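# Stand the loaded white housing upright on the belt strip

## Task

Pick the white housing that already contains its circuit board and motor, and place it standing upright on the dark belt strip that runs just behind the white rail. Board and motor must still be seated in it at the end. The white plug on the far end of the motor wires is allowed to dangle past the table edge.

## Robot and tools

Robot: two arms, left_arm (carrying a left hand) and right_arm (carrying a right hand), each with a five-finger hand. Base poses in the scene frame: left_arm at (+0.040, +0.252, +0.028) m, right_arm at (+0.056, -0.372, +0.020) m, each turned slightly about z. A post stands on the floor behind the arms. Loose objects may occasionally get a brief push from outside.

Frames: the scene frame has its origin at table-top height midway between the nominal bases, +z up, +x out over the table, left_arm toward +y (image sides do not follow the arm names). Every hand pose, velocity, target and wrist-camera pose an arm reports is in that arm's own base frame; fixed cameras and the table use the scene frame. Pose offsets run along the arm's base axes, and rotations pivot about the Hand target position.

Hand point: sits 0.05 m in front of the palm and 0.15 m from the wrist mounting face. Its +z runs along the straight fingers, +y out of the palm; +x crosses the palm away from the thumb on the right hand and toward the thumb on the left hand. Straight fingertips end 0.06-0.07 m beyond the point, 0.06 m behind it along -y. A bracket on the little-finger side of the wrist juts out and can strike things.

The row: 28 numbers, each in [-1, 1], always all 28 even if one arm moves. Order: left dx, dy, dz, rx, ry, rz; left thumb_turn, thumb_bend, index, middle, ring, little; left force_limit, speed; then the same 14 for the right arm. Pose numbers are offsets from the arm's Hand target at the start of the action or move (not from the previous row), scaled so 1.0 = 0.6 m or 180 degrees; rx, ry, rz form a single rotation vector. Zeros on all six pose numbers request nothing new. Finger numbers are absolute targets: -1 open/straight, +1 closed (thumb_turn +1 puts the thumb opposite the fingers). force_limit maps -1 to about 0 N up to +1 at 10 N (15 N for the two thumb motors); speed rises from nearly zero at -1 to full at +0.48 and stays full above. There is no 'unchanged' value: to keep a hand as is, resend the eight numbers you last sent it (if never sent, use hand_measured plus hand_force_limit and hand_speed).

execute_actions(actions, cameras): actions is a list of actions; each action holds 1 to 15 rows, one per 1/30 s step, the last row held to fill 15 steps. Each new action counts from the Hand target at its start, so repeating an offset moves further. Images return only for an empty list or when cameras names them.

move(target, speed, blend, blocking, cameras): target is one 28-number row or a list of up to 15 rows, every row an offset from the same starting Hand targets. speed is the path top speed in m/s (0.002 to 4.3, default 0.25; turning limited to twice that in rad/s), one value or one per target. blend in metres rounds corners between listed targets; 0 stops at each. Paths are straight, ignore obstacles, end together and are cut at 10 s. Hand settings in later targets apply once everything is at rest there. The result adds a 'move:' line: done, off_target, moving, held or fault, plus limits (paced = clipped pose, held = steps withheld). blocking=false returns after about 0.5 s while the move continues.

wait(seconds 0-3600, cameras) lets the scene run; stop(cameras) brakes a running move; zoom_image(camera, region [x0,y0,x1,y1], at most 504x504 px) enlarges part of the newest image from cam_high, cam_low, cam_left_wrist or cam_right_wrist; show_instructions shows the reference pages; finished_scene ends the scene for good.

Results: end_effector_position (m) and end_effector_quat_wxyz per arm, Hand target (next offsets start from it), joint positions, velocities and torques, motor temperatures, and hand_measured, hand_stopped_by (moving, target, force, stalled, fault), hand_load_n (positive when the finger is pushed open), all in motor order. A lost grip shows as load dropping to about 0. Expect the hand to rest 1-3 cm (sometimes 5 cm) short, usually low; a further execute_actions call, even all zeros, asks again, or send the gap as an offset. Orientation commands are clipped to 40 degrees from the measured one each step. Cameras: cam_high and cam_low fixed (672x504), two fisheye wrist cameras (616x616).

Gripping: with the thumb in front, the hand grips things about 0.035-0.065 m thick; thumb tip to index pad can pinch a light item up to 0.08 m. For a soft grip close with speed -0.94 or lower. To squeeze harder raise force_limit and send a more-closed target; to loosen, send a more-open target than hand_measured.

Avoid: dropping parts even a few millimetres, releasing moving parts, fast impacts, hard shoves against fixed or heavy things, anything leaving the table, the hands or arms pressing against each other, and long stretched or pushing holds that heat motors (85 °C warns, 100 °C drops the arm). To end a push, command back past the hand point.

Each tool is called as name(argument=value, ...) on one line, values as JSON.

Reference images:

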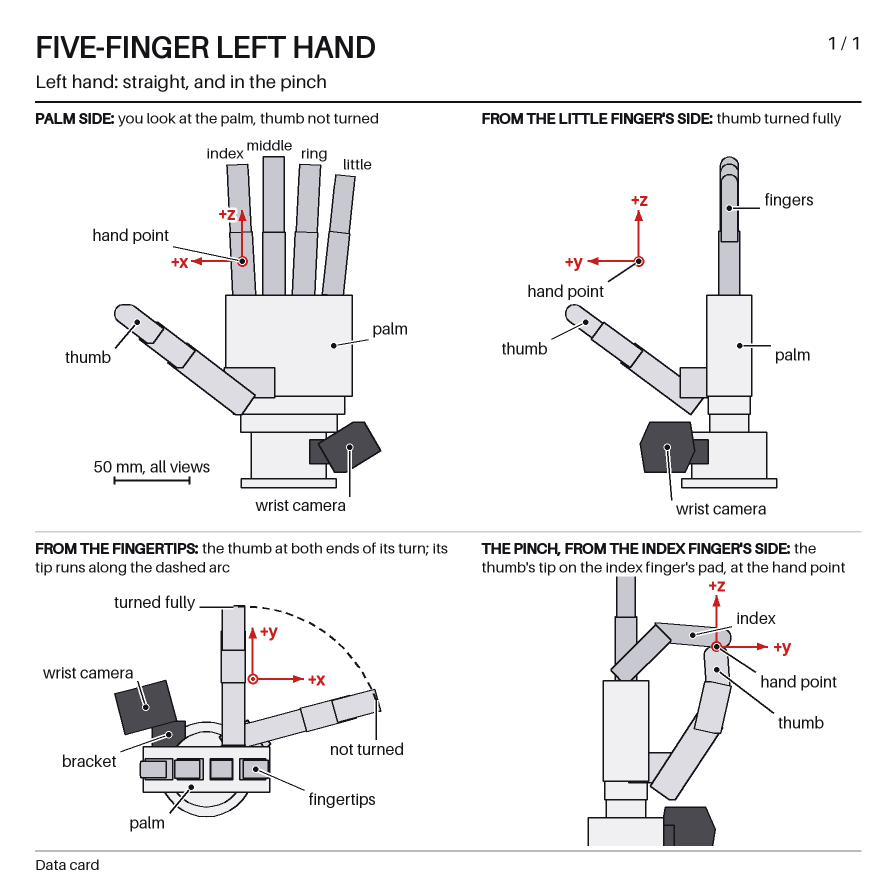

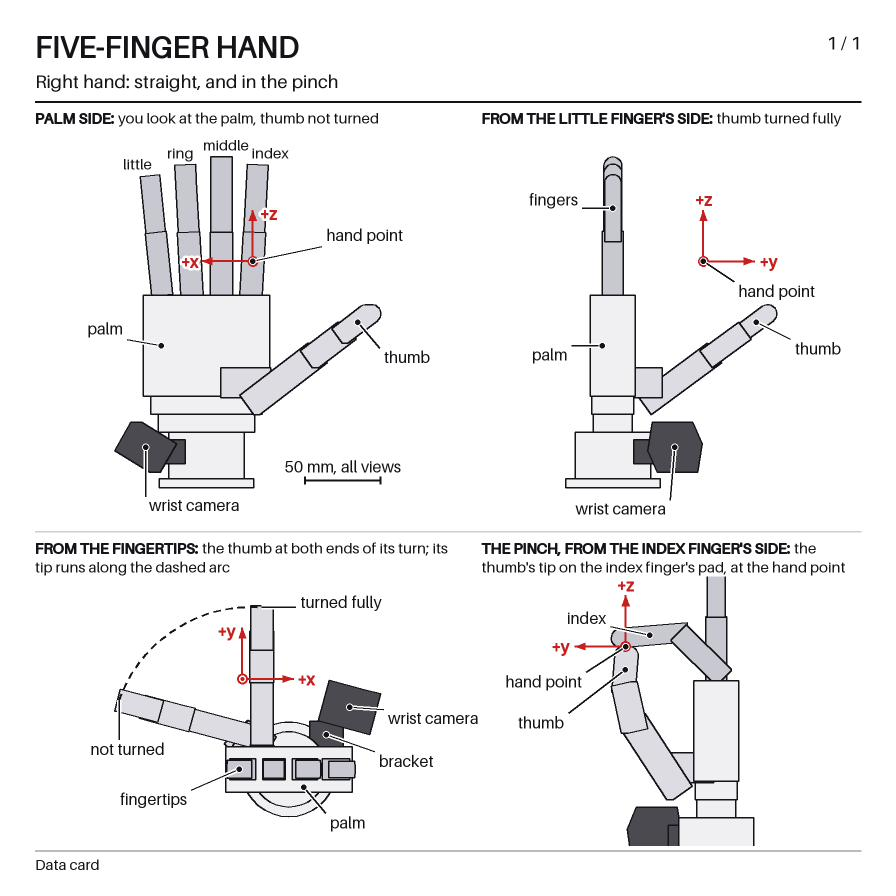

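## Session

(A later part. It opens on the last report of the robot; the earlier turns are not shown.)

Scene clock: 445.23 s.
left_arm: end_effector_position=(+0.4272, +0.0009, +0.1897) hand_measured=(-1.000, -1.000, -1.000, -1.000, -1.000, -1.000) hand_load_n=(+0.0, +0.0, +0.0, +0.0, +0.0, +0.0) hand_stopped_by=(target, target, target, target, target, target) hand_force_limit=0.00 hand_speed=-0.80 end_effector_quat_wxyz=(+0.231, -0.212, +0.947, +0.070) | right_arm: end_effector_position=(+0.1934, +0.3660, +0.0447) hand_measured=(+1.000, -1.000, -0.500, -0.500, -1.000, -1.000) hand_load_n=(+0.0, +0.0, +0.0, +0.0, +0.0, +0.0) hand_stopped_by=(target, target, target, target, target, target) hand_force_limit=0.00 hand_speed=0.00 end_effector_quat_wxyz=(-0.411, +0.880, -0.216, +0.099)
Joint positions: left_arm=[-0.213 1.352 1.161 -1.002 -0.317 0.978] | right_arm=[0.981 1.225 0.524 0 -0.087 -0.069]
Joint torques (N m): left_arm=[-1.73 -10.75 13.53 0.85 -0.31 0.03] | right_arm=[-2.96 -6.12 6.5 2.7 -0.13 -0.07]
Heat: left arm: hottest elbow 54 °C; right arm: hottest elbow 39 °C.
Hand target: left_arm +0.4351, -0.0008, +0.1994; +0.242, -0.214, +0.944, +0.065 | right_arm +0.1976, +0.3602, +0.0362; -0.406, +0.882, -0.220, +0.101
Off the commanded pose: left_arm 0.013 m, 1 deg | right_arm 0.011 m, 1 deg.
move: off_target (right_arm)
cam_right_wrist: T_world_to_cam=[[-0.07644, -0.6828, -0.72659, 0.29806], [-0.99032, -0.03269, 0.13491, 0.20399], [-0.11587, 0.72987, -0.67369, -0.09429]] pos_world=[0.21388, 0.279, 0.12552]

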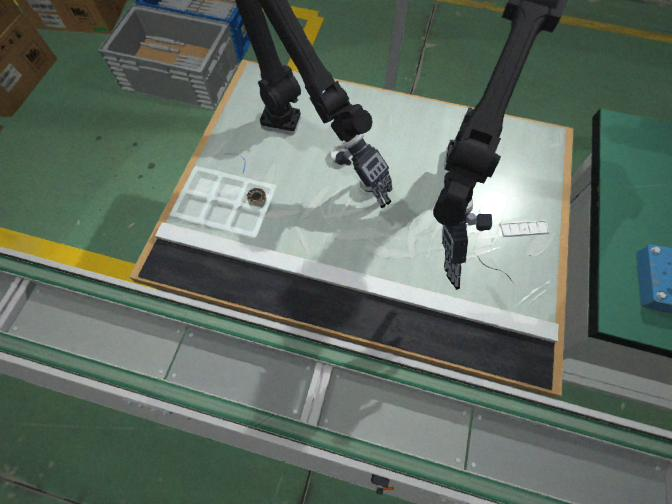

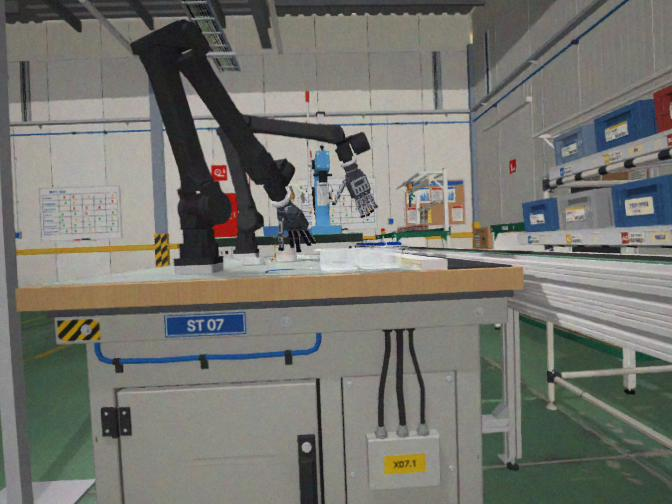

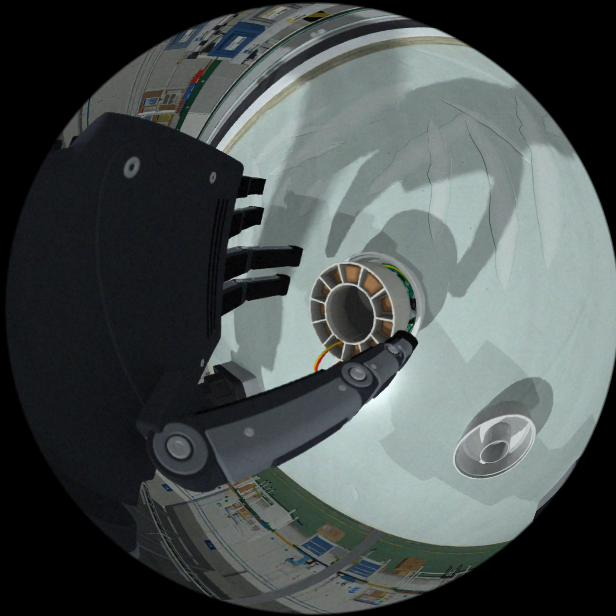

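move(target=[[0,0,0,0,0,0,-1,-1,-1,-1,-1,-1,0,-0.8, 0,0,0,0.0246,-0.0129,0,1,-1,-0.5,-0.5,-1,-1,0,0],[0,0,0,0,0,0,-1,-1,-1,-1,-1,-1,0,-0.8, 0,0,-0.0167,0.0246,-0.0129,0,1,-1,-0.5,-0.5,-1,-1,0,0]], cameras=["cam_high","cam_low","cam_right_wrist"], speed=0.06)

zoom_image(camera="cam_low", region=[265, 210, 325, 270])

zoom_image(camera="cam_high", region=[340, 140, 410, 210])

zoom_image(camera="cam_right_wrist", region=[220, 220, 470, 380])

Scene clock: 509.67 s.
left_arm: end_effector_position=(+0.4272, +0.0009, +0.1897) hand_measured=(-1.000, -1.000, -1.000, -1.000, -1.000, -1.000) hand_load_n=(+0.0, +0.0, +0.0, +0.0, +0.0, +0.0) hand_stopped_by=(target, target, target, target, target, target) hand_force_limit=0.00 hand_speed=-0.80 end_effector_quat_wxyz=(+0.231, -0.212, +0.947, +0.070) | right_arm: end_effector_position=(+0.1941, +0.3669, +0.0351) hand_measured=(+1.000, -1.000, -0.500, -0.500, -1.000, -1.000) hand_load_n=(+0.0, +0.0, +0.0, +0.0, +0.0, +0.0) hand_stopped_by=(target, target, target, target, target, target) hand_force_limit=0.00 hand_speed=0.00 end_effector_quat_wxyz=(-0.450, +0.862, -0.209, +0.109)
Joint positions: left_arm=[-0.213 1.352 1.161 -1.002 -0.317 0.978] | right_arm=[0.975 1.243 0.448 0.183 -0.098 -0.069]
Joint torques (N m): left_arm=[-1.85 -10.75 13.56 0.91 -0.32 0.04] | right_arm=[-3.14 -5.83 6.06 2.73 -0.13 -0.03]
Motor temperatures (°C): left_arm=[27 32 55 28 29 28] | right_arm=[27 26 37 29 31 28]
Heat: left arm: hottest elbow 55 °C; right arm: hottest elbow 37 °C.
Hand target: left_arm +0.4351, -0.0008, +0.1994; +0.242, -0.214, +0.944, +0.065 | right_arm +0.1976, +0.3603, +0.0262; -0.444, +0.863, -0.215, +0.111
Off the commanded pose: left_arm 0.013 m, 1 deg | right_arm 0.012 m, 1 deg.
move: off_target (right_arm)
cam_right_wrist: T_world_to_cam=[[-0.04075, -0.62432, -0.7801, 0.26533], [-0.9951, -0.04506, 0.08805, 0.2131], [-0.09012, 0.77987, -0.61943, -0.12649]] pos_world=[0.21147, 0.2739, 0.10987]

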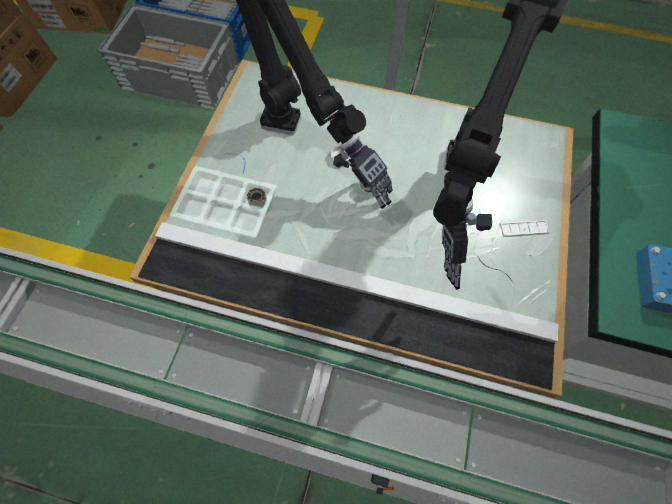

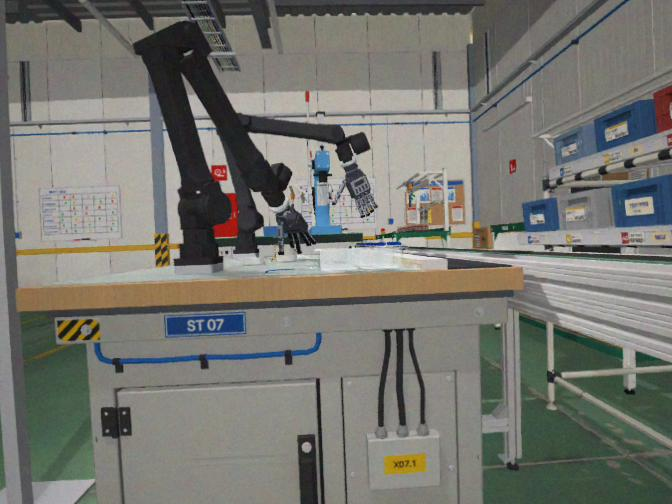

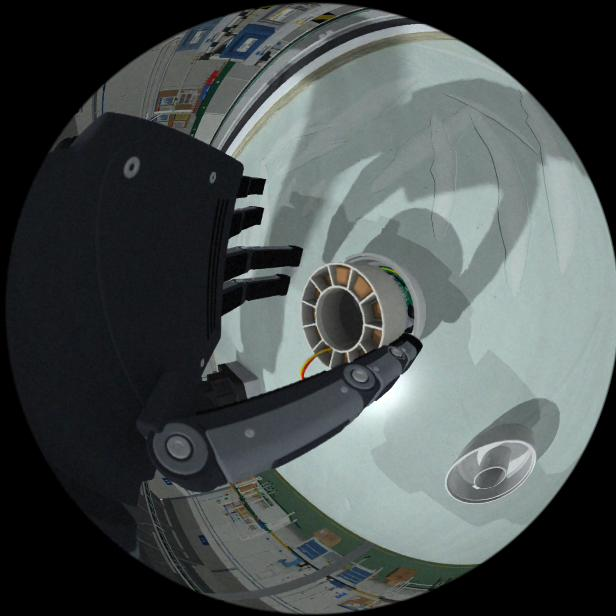

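Scaled by 8.400 from the camera's image (finer frame: 960x720).

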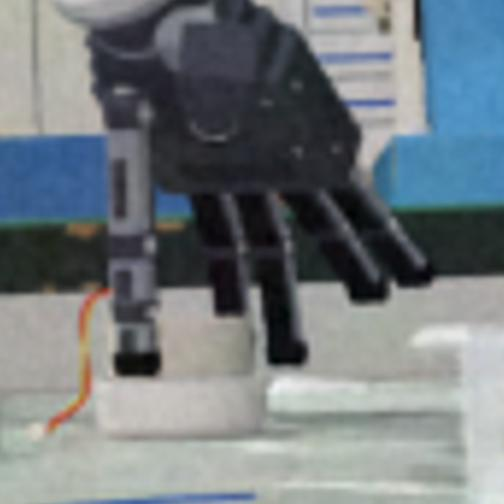

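Scaled by 7.200 from the camera's image (finer frame: 960x720).

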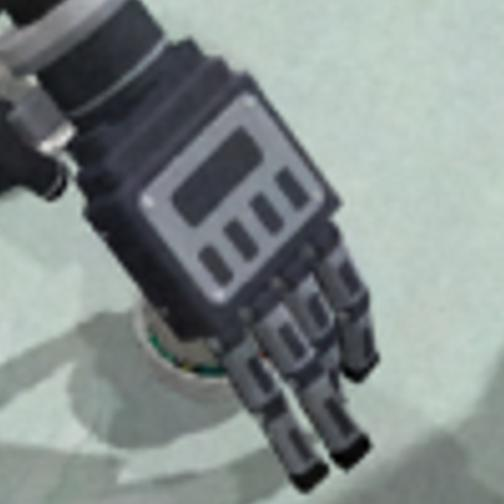

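Scaled by 2.016 from the camera's image (finer frame: 880x880).

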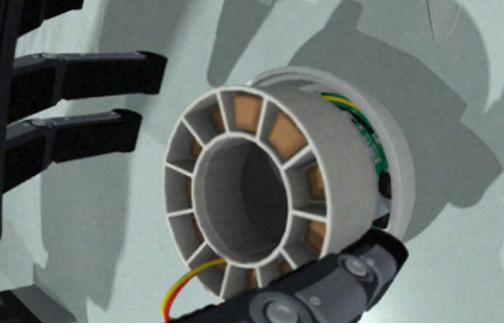

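move(target=[[0,0,0,0,0,0,-1,-1,-1,-1,-1,-1,0,-0.8, 0,0,0.0233,0,0,0,1,-1,-0.5,-0.5,-1,-1,0,0],[0,0,0,0,0,0,-1,-1,-1,-1,-1,-1,0,-0.8, -0.0088,-0.017,0.0233,0,0,0,1,-1,-0.5,-0.5,-1,-1,0,0],[0,0,0,0,0,0,-1,-1,-1,-1,-1,-1,0,-0.8, -0.0088,-0.017,-0.01,0,0,0,1,-1,-0.5,-0.5,-1,-1,0,0]], cameras=["cam_high","cam_low","cam_right_wrist"], speed=0.06)

zoom_image(camera="cam_low", region=[265, 210, 325, 270])

zoom_image(camera="cam_high", region=[340, 140, 410, 210])

zoom_image(camera="cam_right_wrist", region=[220, 220, 470, 380])

Scene clock: 570.90 s.
left_arm: end_effector_position=(+0.4272, +0.0009, +0.1897) hand_measured=(-1.000, -1.000, -1.000, -1.000, -1.000, -1.000) hand_load_n=(+0.0, +0.0, +0.0, +0.0, +0.0, +0.0) hand_stopped_by=(target, target, target, target, target, target) hand_force_limit=0.00 hand_speed=-0.80 end_effector_quat_wxyz=(+0.231, -0.212, +0.947, +0.070) | right_arm: end_effector_position=(+0.1887, +0.3567, +0.0285) hand_measured=(+1.000, -1.000, -0.500, -0.500, -1.000, -1.000) hand_load_n=(+0.0, +0.0, +0.0, +0.0, +0.0, +0.0) hand_stopped_by=(target, target, target, target, target, target) hand_force_limit=0.00 hand_speed=0.00 end_effector_quat_wxyz=(-0.449, +0.862, -0.210, +0.108)
Joint positions: left_arm=[-0.213 1.352 1.161 -1.002 -0.317 0.978] | right_arm=[0.97 1.229 0.412 0.203 -0.103 -0.069]
Joint torques (N m): left_arm=[-1.96 -10.81 13.53 0.88 -0.3 0.03] | right_arm=[-2.84 -5.36 5.96 2.54 -0.14 -0.06]
Motor temperatures (°C): left_arm=[27 32 55 28 29 28] | right_arm=[27 26 37 29 31 28]
Heat: left arm: hottest elbow 55 °C; right arm: hottest elbow 37 °C.
Hand target: left_arm +0.4351, -0.0008, +0.1994; +0.242, -0.214, +0.944, +0.065 | right_arm +0.1923, +0.3501, +0.0202; -0.444, +0.863, -0.215, +0.110
Off the commanded pose: left_arm 0.013 m, 1 deg | right_arm 0.011 m, 1 deg.
move: off_target (right_arm)
cam_right_wrist: T_world_to_cam=[[-0.04414, -0.62409, -0.78011, 0.25408], [-0.99489, -0.04352, 0.09111, 0.20721], [-0.09082, 0.78014, -0.61898, -0.1232]] pos_world=[0.20618, 0.2637, 0.10308]

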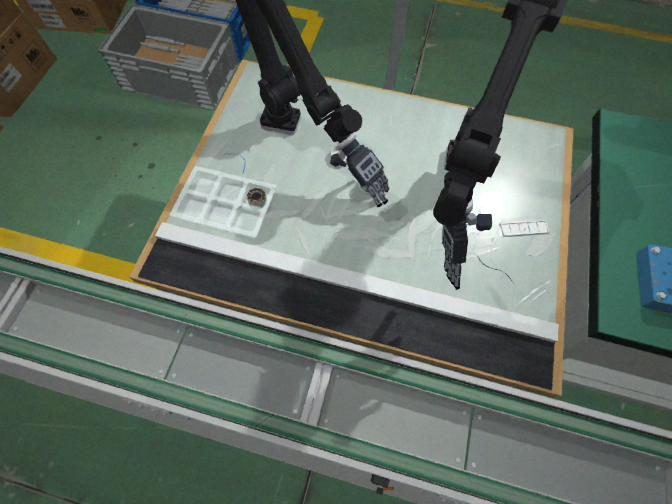

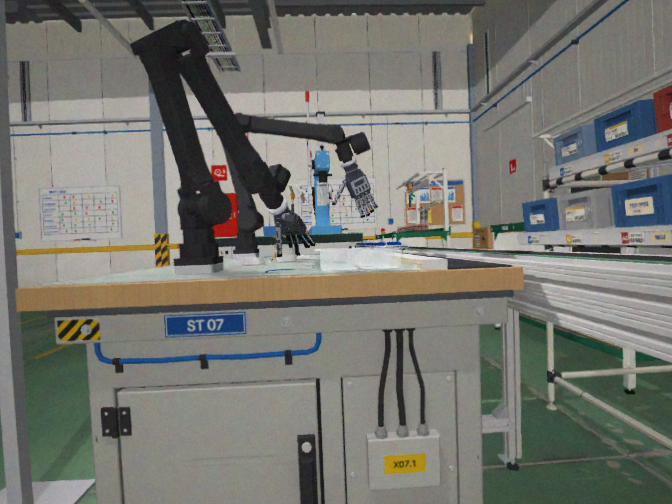

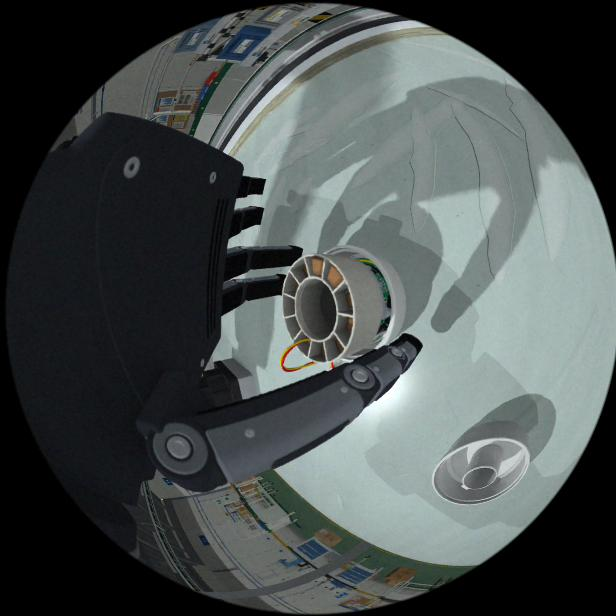

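Scaled by 8.400 from the camera's image (finer frame: 960x720).

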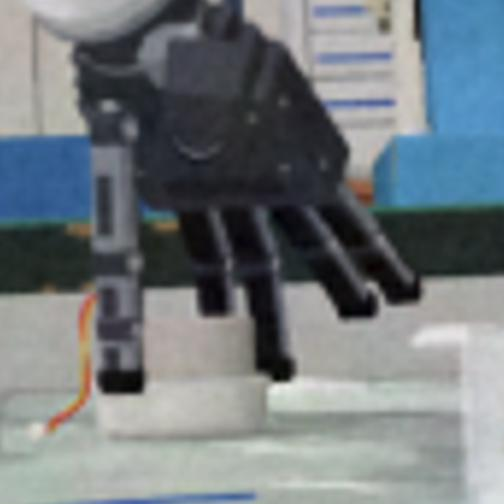

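Scaled by 7.200 from the camera's image (finer frame: 960x720).

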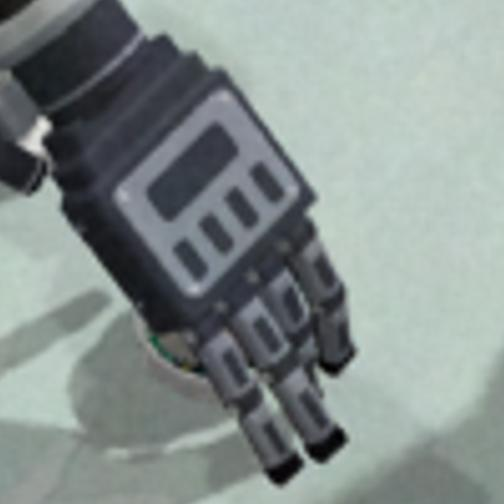

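Scaled by 2.016 from the camera's image (finer frame: 880x880).

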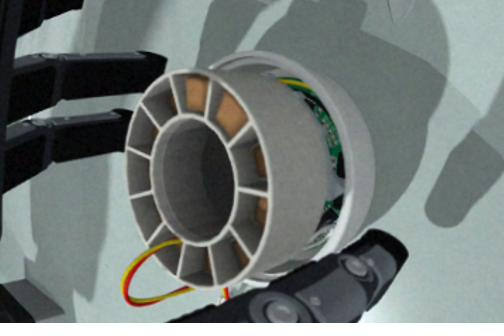

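move(target=[0,0,0,0,0,0,-1,-1,-1,-1,-1,-1,0,-0.8, 0,0,-0.0155,0,0,0,1,-1,-0.5,-0.5,-1,-1,0,0], cameras=["cam_high","cam_low","cam_right_wrist"], speed=0.04)

zoom_image(camera="cam_low", region=[265, 210, 325, 270])

zoom_image(camera="cam_right_wrist", region=[220, 220, 470, 380])

Scene clock: 596.83 s.
left_arm: end_effector_position=(+0.4272, +0.0009, +0.1897) hand_measured=(-1.000, -1.000, -1.000, -1.000, -1.000, -1.000) hand_load_n=(+0.0, +0.0, +0.0, +0.0, +0.0, +0.0) hand_stopped_by=(target, target, target, target, target, target) hand_force_limit=0.00 hand_speed=-0.80 end_effector_quat_wxyz=(+0.231, -0.212, +0.947, +0.070) | right_arm: end_effector_position=(+0.1887, +0.3567, +0.0189) hand_measured=(+1.000, -1.000, -0.500, -0.500, -1.000, -1.000) hand_load_n=(+0.0, +0.0, +0.0, +0.0, +0.0, +0.0) hand_stopped_by=(target, target, target, target, target, target) hand_force_limit=0.00 hand_speed=0.00 end_effector_quat_wxyz=(-0.449, +0.862, -0.210, +0.108)
Joint positions: left_arm=[-0.213 1.352 1.161 -1.002 -0.317 0.978] | right_arm=[0.97 1.263 0.401 0.247 -0.103 -0.069]
Joint torques (N m): left_arm=[-1.96 -10.87 13.55 0.84 -0.3 0.05] | right_arm=[-2.9 -5.54 5.7 2.54 -0.11 -0.05]
Motor temperatures (°C): left_arm=[27 32 56 28 29 28] | right_arm=[27 26 36 29 31 28]
Heat: left arm: hottest elbow 56 °C; right arm: hottest elbow 36 °C.
Hand target: left_arm +0.4351, -0.0008, +0.1994; +0.242, -0.214, +0.944, +0.065 | right_arm +0.1922, +0.3500, +0.0108; -0.444, +0.863, -0.215, +0.110
Off the commanded pose: left_arm 0.013 m, 1 deg | right_arm 0.011 m, 1 deg.
move: off_target (right_arm)
cam_right_wrist: T_world_to_cam=[[-0.04426, -0.62432, -0.77992, 0.24674], [-0.99487, -0.0435, 0.09128, 0.20805], [-0.09092, 0.77996, -0.61919, -0.12899]] pos_world=[0.20618, 0.2637, 0.09358]

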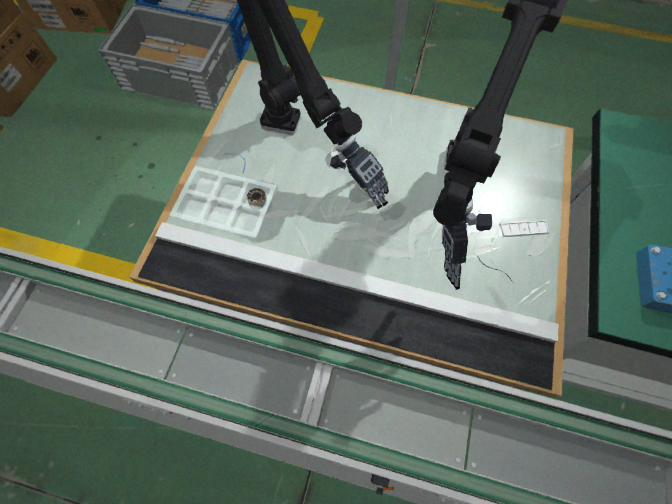

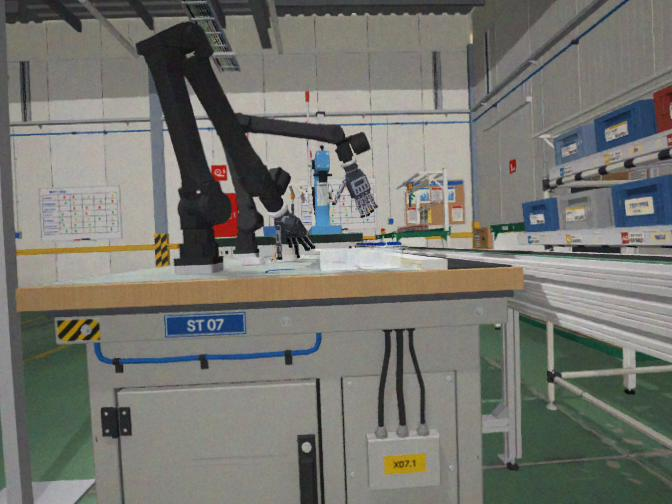

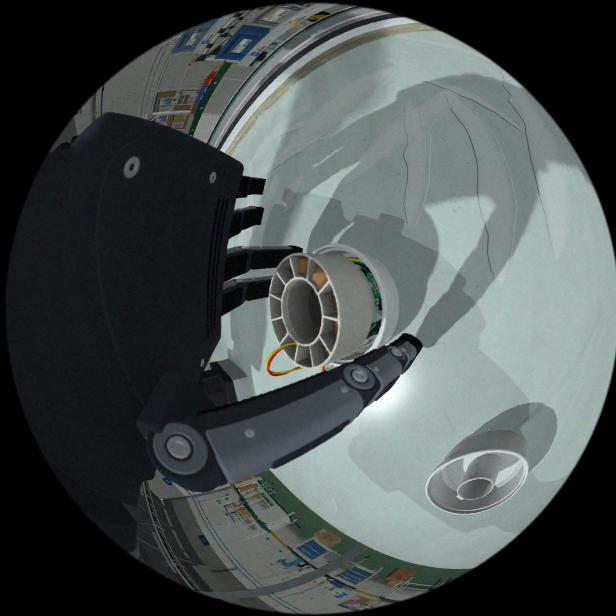

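Scaled by 8.400 from the camera's image (finer frame: 960x720).

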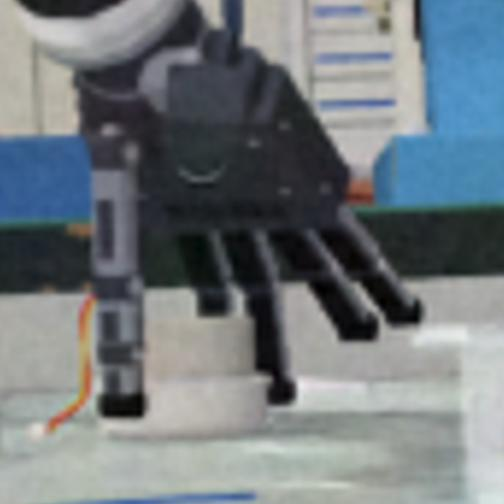

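Scaled by 2.016 from the camera's image (finer frame: 880x880).

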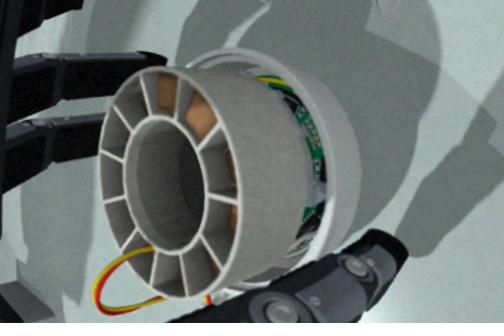

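move(target=[0,0,0,0,0,0,-1,-1,-1,-1,-1,-1,0,-0.8, 0,0,0,0,0,0,1,-0.9,-0.1,-0.1,-1,-1,-0.7,-0.94], cameras=["cam_high","cam_low","cam_right_wrist"])

zoom_image(camera="cam_low", region=[265, 210, 325, 270])

zoom_image(camera="cam_right_wrist", region=[220, 220, 470, 380])

Scene clock: 630.43 s.
left_arm: end_effector_position=(+0.4272, +0.0009, +0.1897) hand_measured=(-1.000, -1.000, -1.000, -1.000, -1.000, -1.000) hand_load_n=(+0.0, +0.0, +0.0, +0.0, +0.0, +0.0) hand_stopped_by=(target, target, target, target, target, target) hand_force_limit=0.00 hand_speed=-0.80 end_effector_quat_wxyz=(+0.231, -0.212, +0.947, +0.070) | right_arm: end_effector_position=(+0.1889, +0.3568, +0.0191) hand_measured=(+1.000, -0.900, -0.190, -0.202, -1.000, -1.000) hand_load_n=(+0.0, +2.0, +1.5, +0.5, +0.0, +0.0) hand_stopped_by=(target, target, force, force, target, target) hand_force_limit=-0.70 hand_speed=-0.94 end_effector_quat_wxyz=(-0.450, +0.861, -0.210, +0.108)
Joint positions: left_arm=[-0.213 1.352 1.161 -1.002 -0.317 0.978] | right_arm=[0.97 1.263 0.401 0.248 -0.103 -0.069]
Joint torques (N m): left_arm=[-1.9 -10.93 13.56 0.84 -0.3 0.03] | right_arm=[-2.9 -5.48 5.75 2.61 -0.11 -0.04]
Motor temperatures (°C): left_arm=[27 32 56 28 29 28] | right_arm=[27 26 36 29 31 28]
Heat: left arm: hottest elbow 56 °C; right arm: hottest elbow 36 °C.
Hand target: left_arm +0.4351, -0.0008, +0.1994; +0.242, -0.214, +0.944, +0.065 | right_arm +0.1923, +0.3500, +0.0108; -0.444, +0.863, -0.215, +0.111
Off the commanded pose: left_arm 0.013 m, 1 deg | right_arm 0.011 m, 1 deg.
move: done
cam_right_wrist: T_world_to_cam=[[-0.0442, -0.6238, -0.78033, 0.24672], [-0.99493, -0.04312, 0.09083, 0.20819], [-0.09031, 0.78039, -0.61874, -0.12919]] pos_world=[0.20638, 0.2637, 0.09368]

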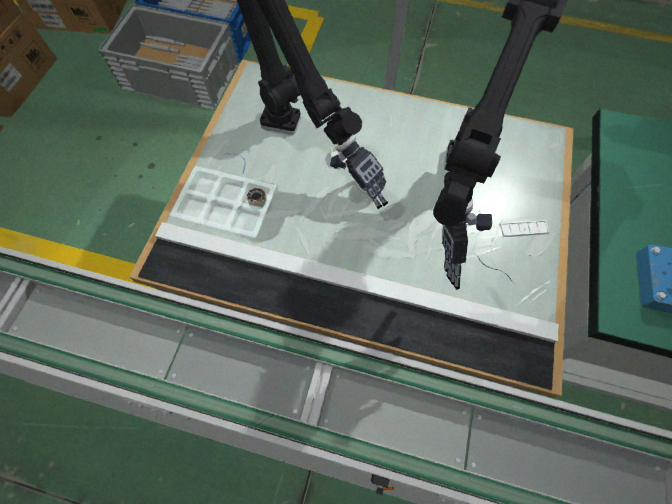

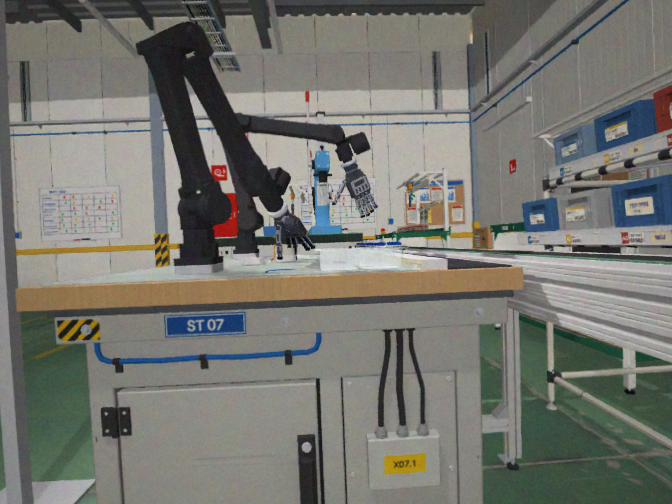

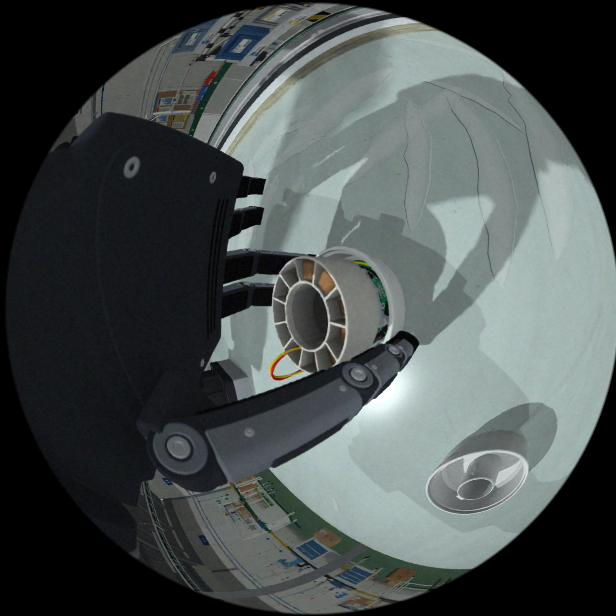

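Scaled by 8.400 from the camera's image (finer frame: 960x720).

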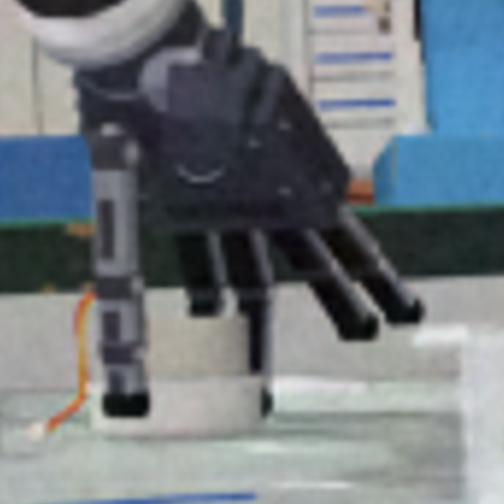

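Scaled by 2.016 from the camera's image (finer frame: 880x880).

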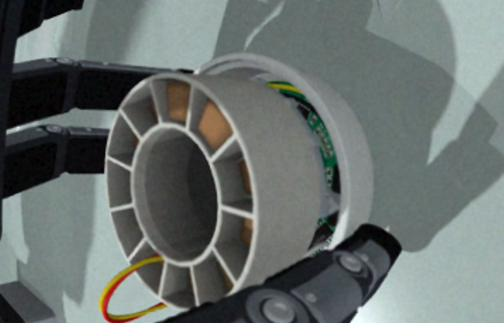

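move(target=[0,0,0,0,0,0,-1,-1,-1,-1,-1,-1,0,-0.8, 0,0,0,0,0,0,1,-0.9,0.0,0.0,-1,-1,-0.3,-0.95], cameras=["cam_low","cam_right_wrist"])

zoom_image(camera="cam_low", region=[265, 210, 325, 270])

zoom_image(camera="cam_right_wrist", region=[220, 220, 470, 380])

Scene clock: 648.57 s.
left_arm: end_effector_position=(+0.4272, +0.0009, +0.1897) hand_measured=(-1.000, -1.000, -1.000, -1.000, -1.000, -1.000) hand_load_n=(+0.0, +0.0, +0.0, +0.0, +0.0, +0.0) hand_stopped_by=(target, target, target, target, target, target) hand_force_limit=0.00 hand_speed=-0.80 end_effector_quat_wxyz=(+0.231, -0.212, +0.947, +0.070) | right_arm: end_effector_position=(+0.1890, +0.3570, +0.0193) hand_measured=(+1.000, -0.902, -0.158, -0.166, -1.000, -1.000) hand_load_n=(+0.0, +5.5, +3.5, +3.5, +0.0, +0.0) hand_stopped_by=(target, target, force, force, target, target) hand_force_limit=-0.30 hand_speed=-0.95 end_effector_quat_wxyz=(-0.450, +0.861, -0.210, +0.108)
Joint positions: left_arm=[-0.213 1.352 1.161 -1.002 -0.317 0.978] | right_arm=[0.97 1.263 0.401 0.249 -0.103 -0.069]
Joint torques (N m): left_arm=[-2.02 -10.99 13.56 0.88 -0.3 0.04] | right_arm=[-3.02 -5.6 5.74 2.54 -0.11 -0.05]
Motor temperatures (°C): left_arm=[27 32 56 28 29 28] | right_arm=[27 26 36 29 31 28]
Heat: left arm: hottest elbow 56 °C; right arm: hottest elbow 36 °C.
Hand target: left_arm +0.4351, -0.0008, +0.1994; +0.242, -0.214, +0.944, +0.065 | right_arm +0.1923, +0.3500, +0.0108; -0.444, +0.863, -0.215, +0.111
Off the commanded pose: left_arm 0.013 m, 1 deg | right_arm 0.011 m, 1 deg.
move: done
cam_right_wrist: T_world_to_cam=[[-0.04376, -0.62304, -0.78096, 0.24662], [-0.99499, -0.04317, 0.0902, 0.20827], [-0.08991, 0.781, -0.61803, -0.12952]] pos_world=[0.20637, 0.2638, 0.09377]

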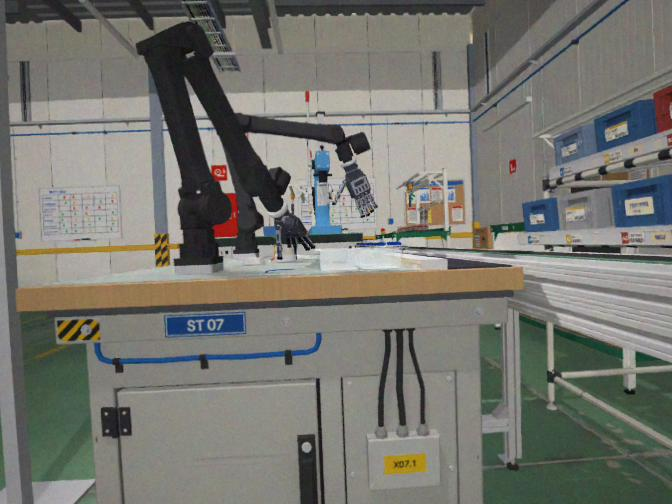

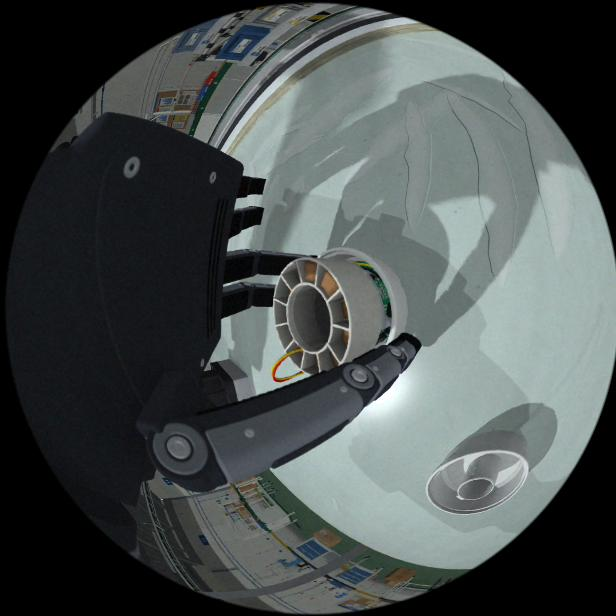

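Scaled by 8.400 from the camera's image (finer frame: 960x720).

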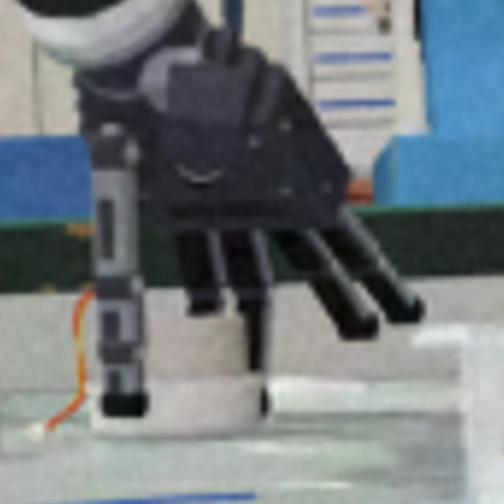

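Scaled by 2.016 from the camera's image (finer frame: 880x880).

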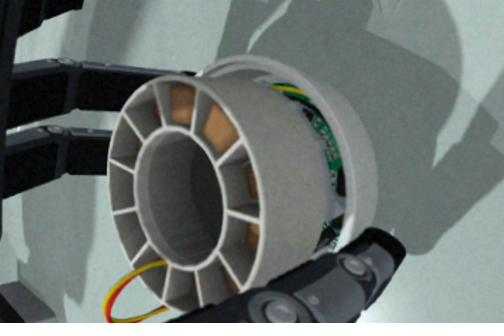

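move(target=[0,0,0,0,0,0,-1,-1,-1,-1,-1,-1,0,-0.8, 0,0,0.05,0,0,0,1,-0.9,0.0,0.0,-1,-1,-0.3,-0.95], cameras=["cam_low","cam_right_wrist"], speed=0.04)

zoom_image(camera="cam_low", region=[265, 210, 325, 270])

zoom_image(camera="cam_right_wrist", region=[220, 220, 470, 380])

Scene clock: 663.43 s.
left_arm: end_effector_position=(+0.4272, +0.0009, +0.1897) hand_measured=(-1.000, -1.000, -1.000, -1.000, -1.000, -1.000) hand_load_n=(+0.0, +0.0, +0.0, +0.0, +0.0, +0.0) hand_stopped_by=(target, target, target, target, target, target) hand_force_limit=0.00 hand_speed=-0.80 end_effector_quat_wxyz=(+0.231, -0.212, +0.947, +0.070) | right_arm: end_effector_position=(+0.1789, +0.3421, +0.0229) hand_measured=(+1.000, -0.902, -0.158, -0.166, -1.000, -1.000) hand_load_n=(+0.5, +5.5, +3.5, +4.0, +0.0, +0.0) hand_stopped_by=(target, target, force, force, target, target) hand_force_limit=-0.30 hand_speed=-0.95 end_effector_quat_wxyz=(-0.427, +0.873, -0.214, +0.100)
Joint positions: left_arm=[-0.213 1.352 1.161 -1.002 -0.317 0.978] | right_arm=[0.97 1.195 0.401 0.127 -0.103 -0.07]
Joint torques (N m): left_arm=[-1.85 -10.81 13.53 0.83 -0.3 0.03] | right_arm=[-2.96 -7.94 8.9 1.84 -0.11 -0.04]
Motor temperatures (°C): left_arm=[27 32 57 28 29 28] | right_arm=[27 26 36 29 31 28]
Heat: left arm: hottest elbow 57 °C; right arm: hottest elbow 36 °C.
Hand target: left_arm +0.4351, -0.0008, +0.1994; +0.242, -0.214, +0.944, +0.065 | right_arm +0.1923, +0.3500, +0.0408; -0.444, +0.863, -0.215, +0.111
Off the commanded pose: left_arm 0.013 m, 1 deg | right_arm 0.024 m, 3 deg.
move: off_target (right_arm)
cam_right_wrist: T_world_to_cam=[[-0.06662, -0.6577, -0.75033, 0.25505], [-0.99175, -0.03886, 0.12212, 0.19448], [-0.10948, 0.75228, -0.64969, -0.1025]] pos_world=[0.19865, 0.25241, 0.10103]

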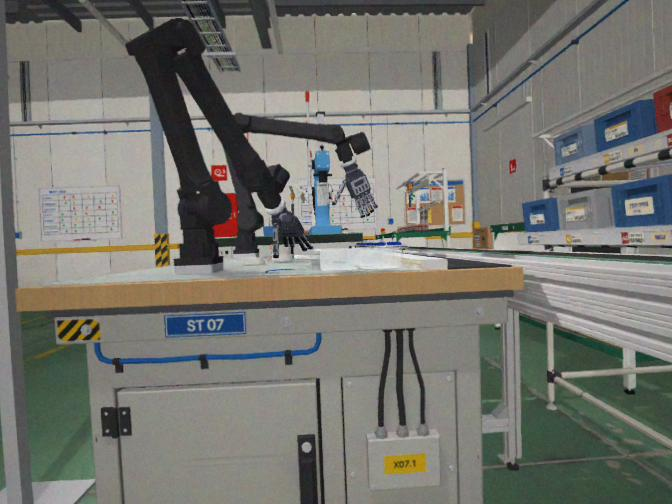

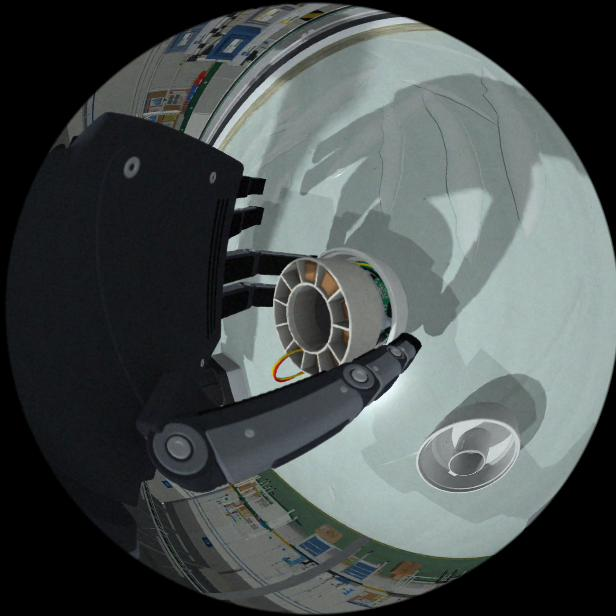

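Scaled by 8.400 from the camera's image (finer frame: 960x720).

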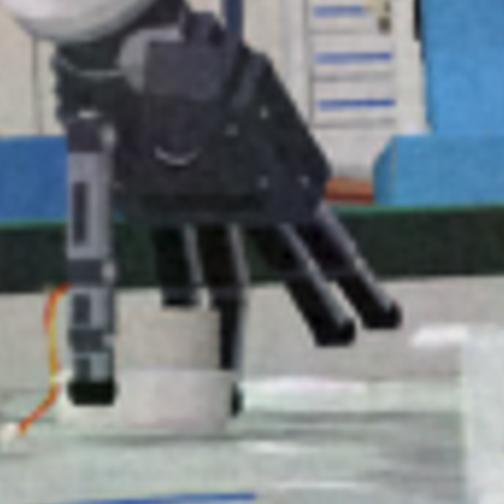

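Scaled by 2.016 from the camera's image (finer frame: 880x880).

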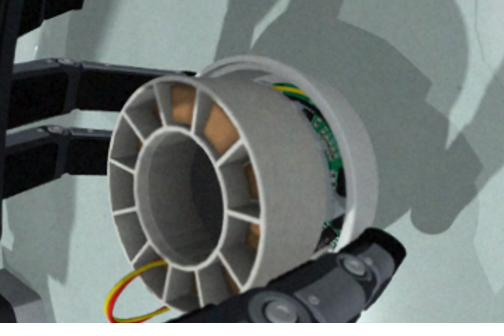

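move(target=[0,0,0,0,0,0,-1,-1,-1,-1,-1,-1,0,-0.8, 0,0,0.12,0,0,0,1,-0.9,0.0,0.0,-1,-1,-0.3,-0.95], cameras=["cam_high","cam_low","cam_right_wrist"], speed=0.08)

zoom_image(camera="cam_low", region=[265, 190, 325, 270])

zoom_image(camera="cam_right_wrist", region=[220, 220, 470, 380])

Scene clock: 677.63 s.
left_arm: end_effector_position=(+0.4272, +0.0009, +0.1897) hand_measured=(-1.000, -1.000, -1.000, -1.000, -1.000, -1.000) hand_load_n=(+0.0, +0.0, +0.0, +0.0, +0.0, +0.0) hand_stopped_by=(target, target, target, target, target, target) hand_force_limit=0.00 hand_speed=-0.80 end_effector_quat_wxyz=(+0.231, -0.212, +0.947, +0.070) | right_arm: end_effector_position=(+0.1724, +0.3325, +0.0769) hand_measured=(+1.000, -0.902, -0.158, -0.166, -1.000, -1.000) hand_load_n=(+0.5, +5.5, +3.5, +3.5, +0.0, +0.0) hand_stopped_by=(target, target, force, force, target, target) hand_force_limit=-0.30 hand_speed=-0.95 end_effector_quat_wxyz=(-0.413, +0.879, -0.216, +0.095)
Joint positions: left_arm=[-0.213 1.352 1.161 -1.002 -0.317 0.978] | right_arm=[0.97 1.015 0.485 -0.168 -0.103 -0.07]
Joint torques (N m): left_arm=[-2.02 -10.81 13.57 0.9 -0.31 0.04] | right_arm=[-2.9 -6.59 12.81 1.99 -0.08 -0.05]
Motor temperatures (°C): left_arm=[27 32 57 28 29 28] | right_arm=[27 27 37 29 31 28]
Heat: left arm: hottest elbow 57 °C; right arm: hottest elbow 37 °C.
Hand target: left_arm +0.4351, -0.0008, +0.1994; +0.242, -0.214, +0.944, +0.065 | right_arm +0.1923, +0.3500, +0.1128; -0.444, +0.863, -0.215, +0.111
Off the commanded pose: left_arm 0.013 m, 1 deg | right_arm 0.045 m, 4 deg.
move: off_target (right_arm)
cam_right_wrist: T_world_to_cam=[[-0.07979, -0.67765, -0.73105, 0.29624], [-0.98937, -0.03561, 0.141, 0.17802], [-0.12158, 0.73453, -0.6676, -0.05159]] pos_world=[0.1935, 0.24498, 0.15702]

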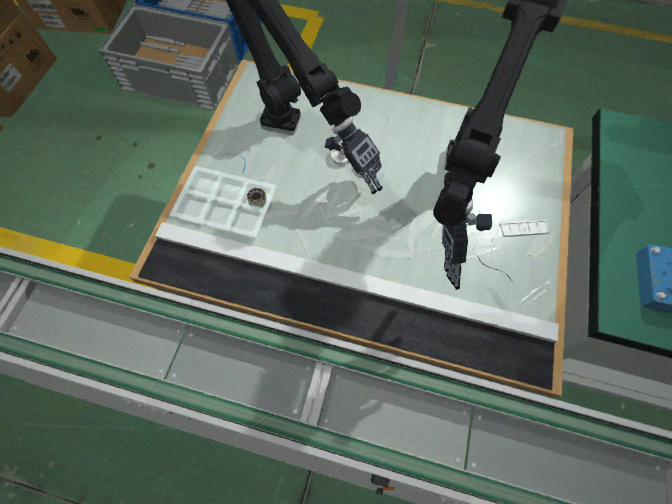

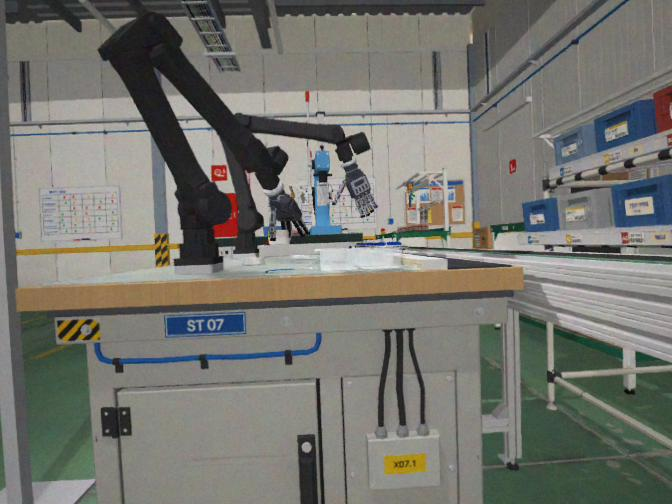

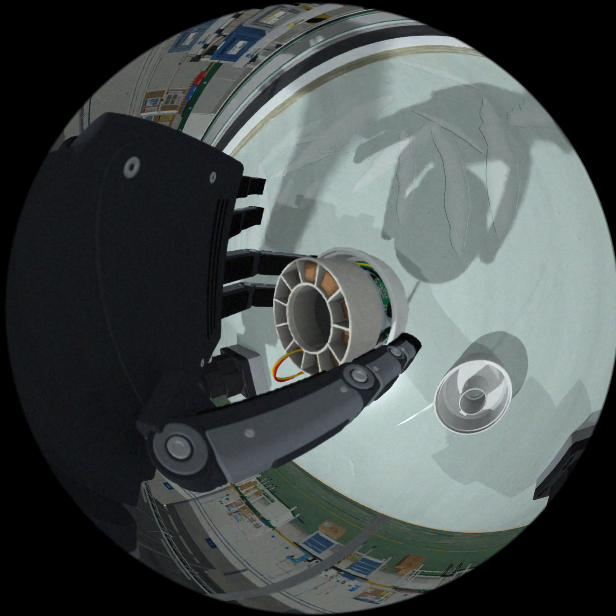

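Scaled by 6.300 from the camera's image (finer frame: 960x720).

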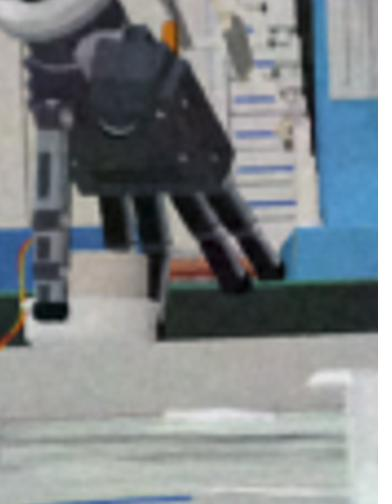

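Scaled by 2.016 from the camera's image (finer frame: 880x880).

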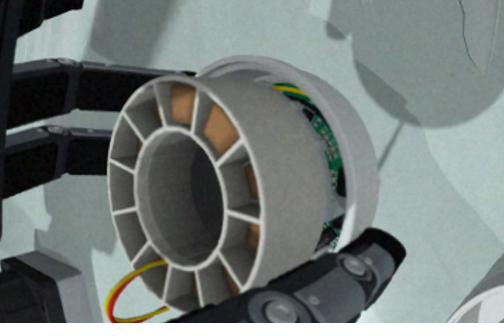

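zoom_image(camera="cam_low", region=[400, 220, 672, 420])

zoom_image(camera="cam_high", region=[200, 240, 480, 440])

Scaled by 1.853 from the camera's image (finer frame: 960x720).

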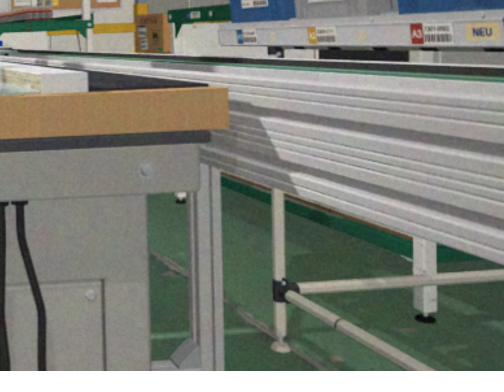

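Scaled by 1.800 from the camera's image (finer frame: 960x720).

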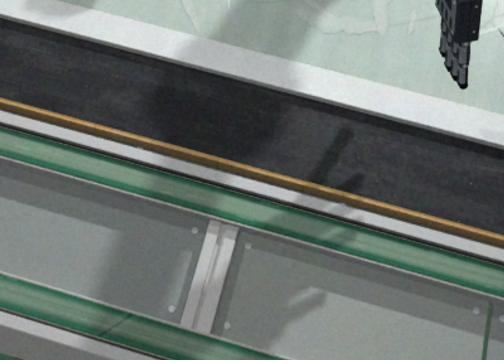

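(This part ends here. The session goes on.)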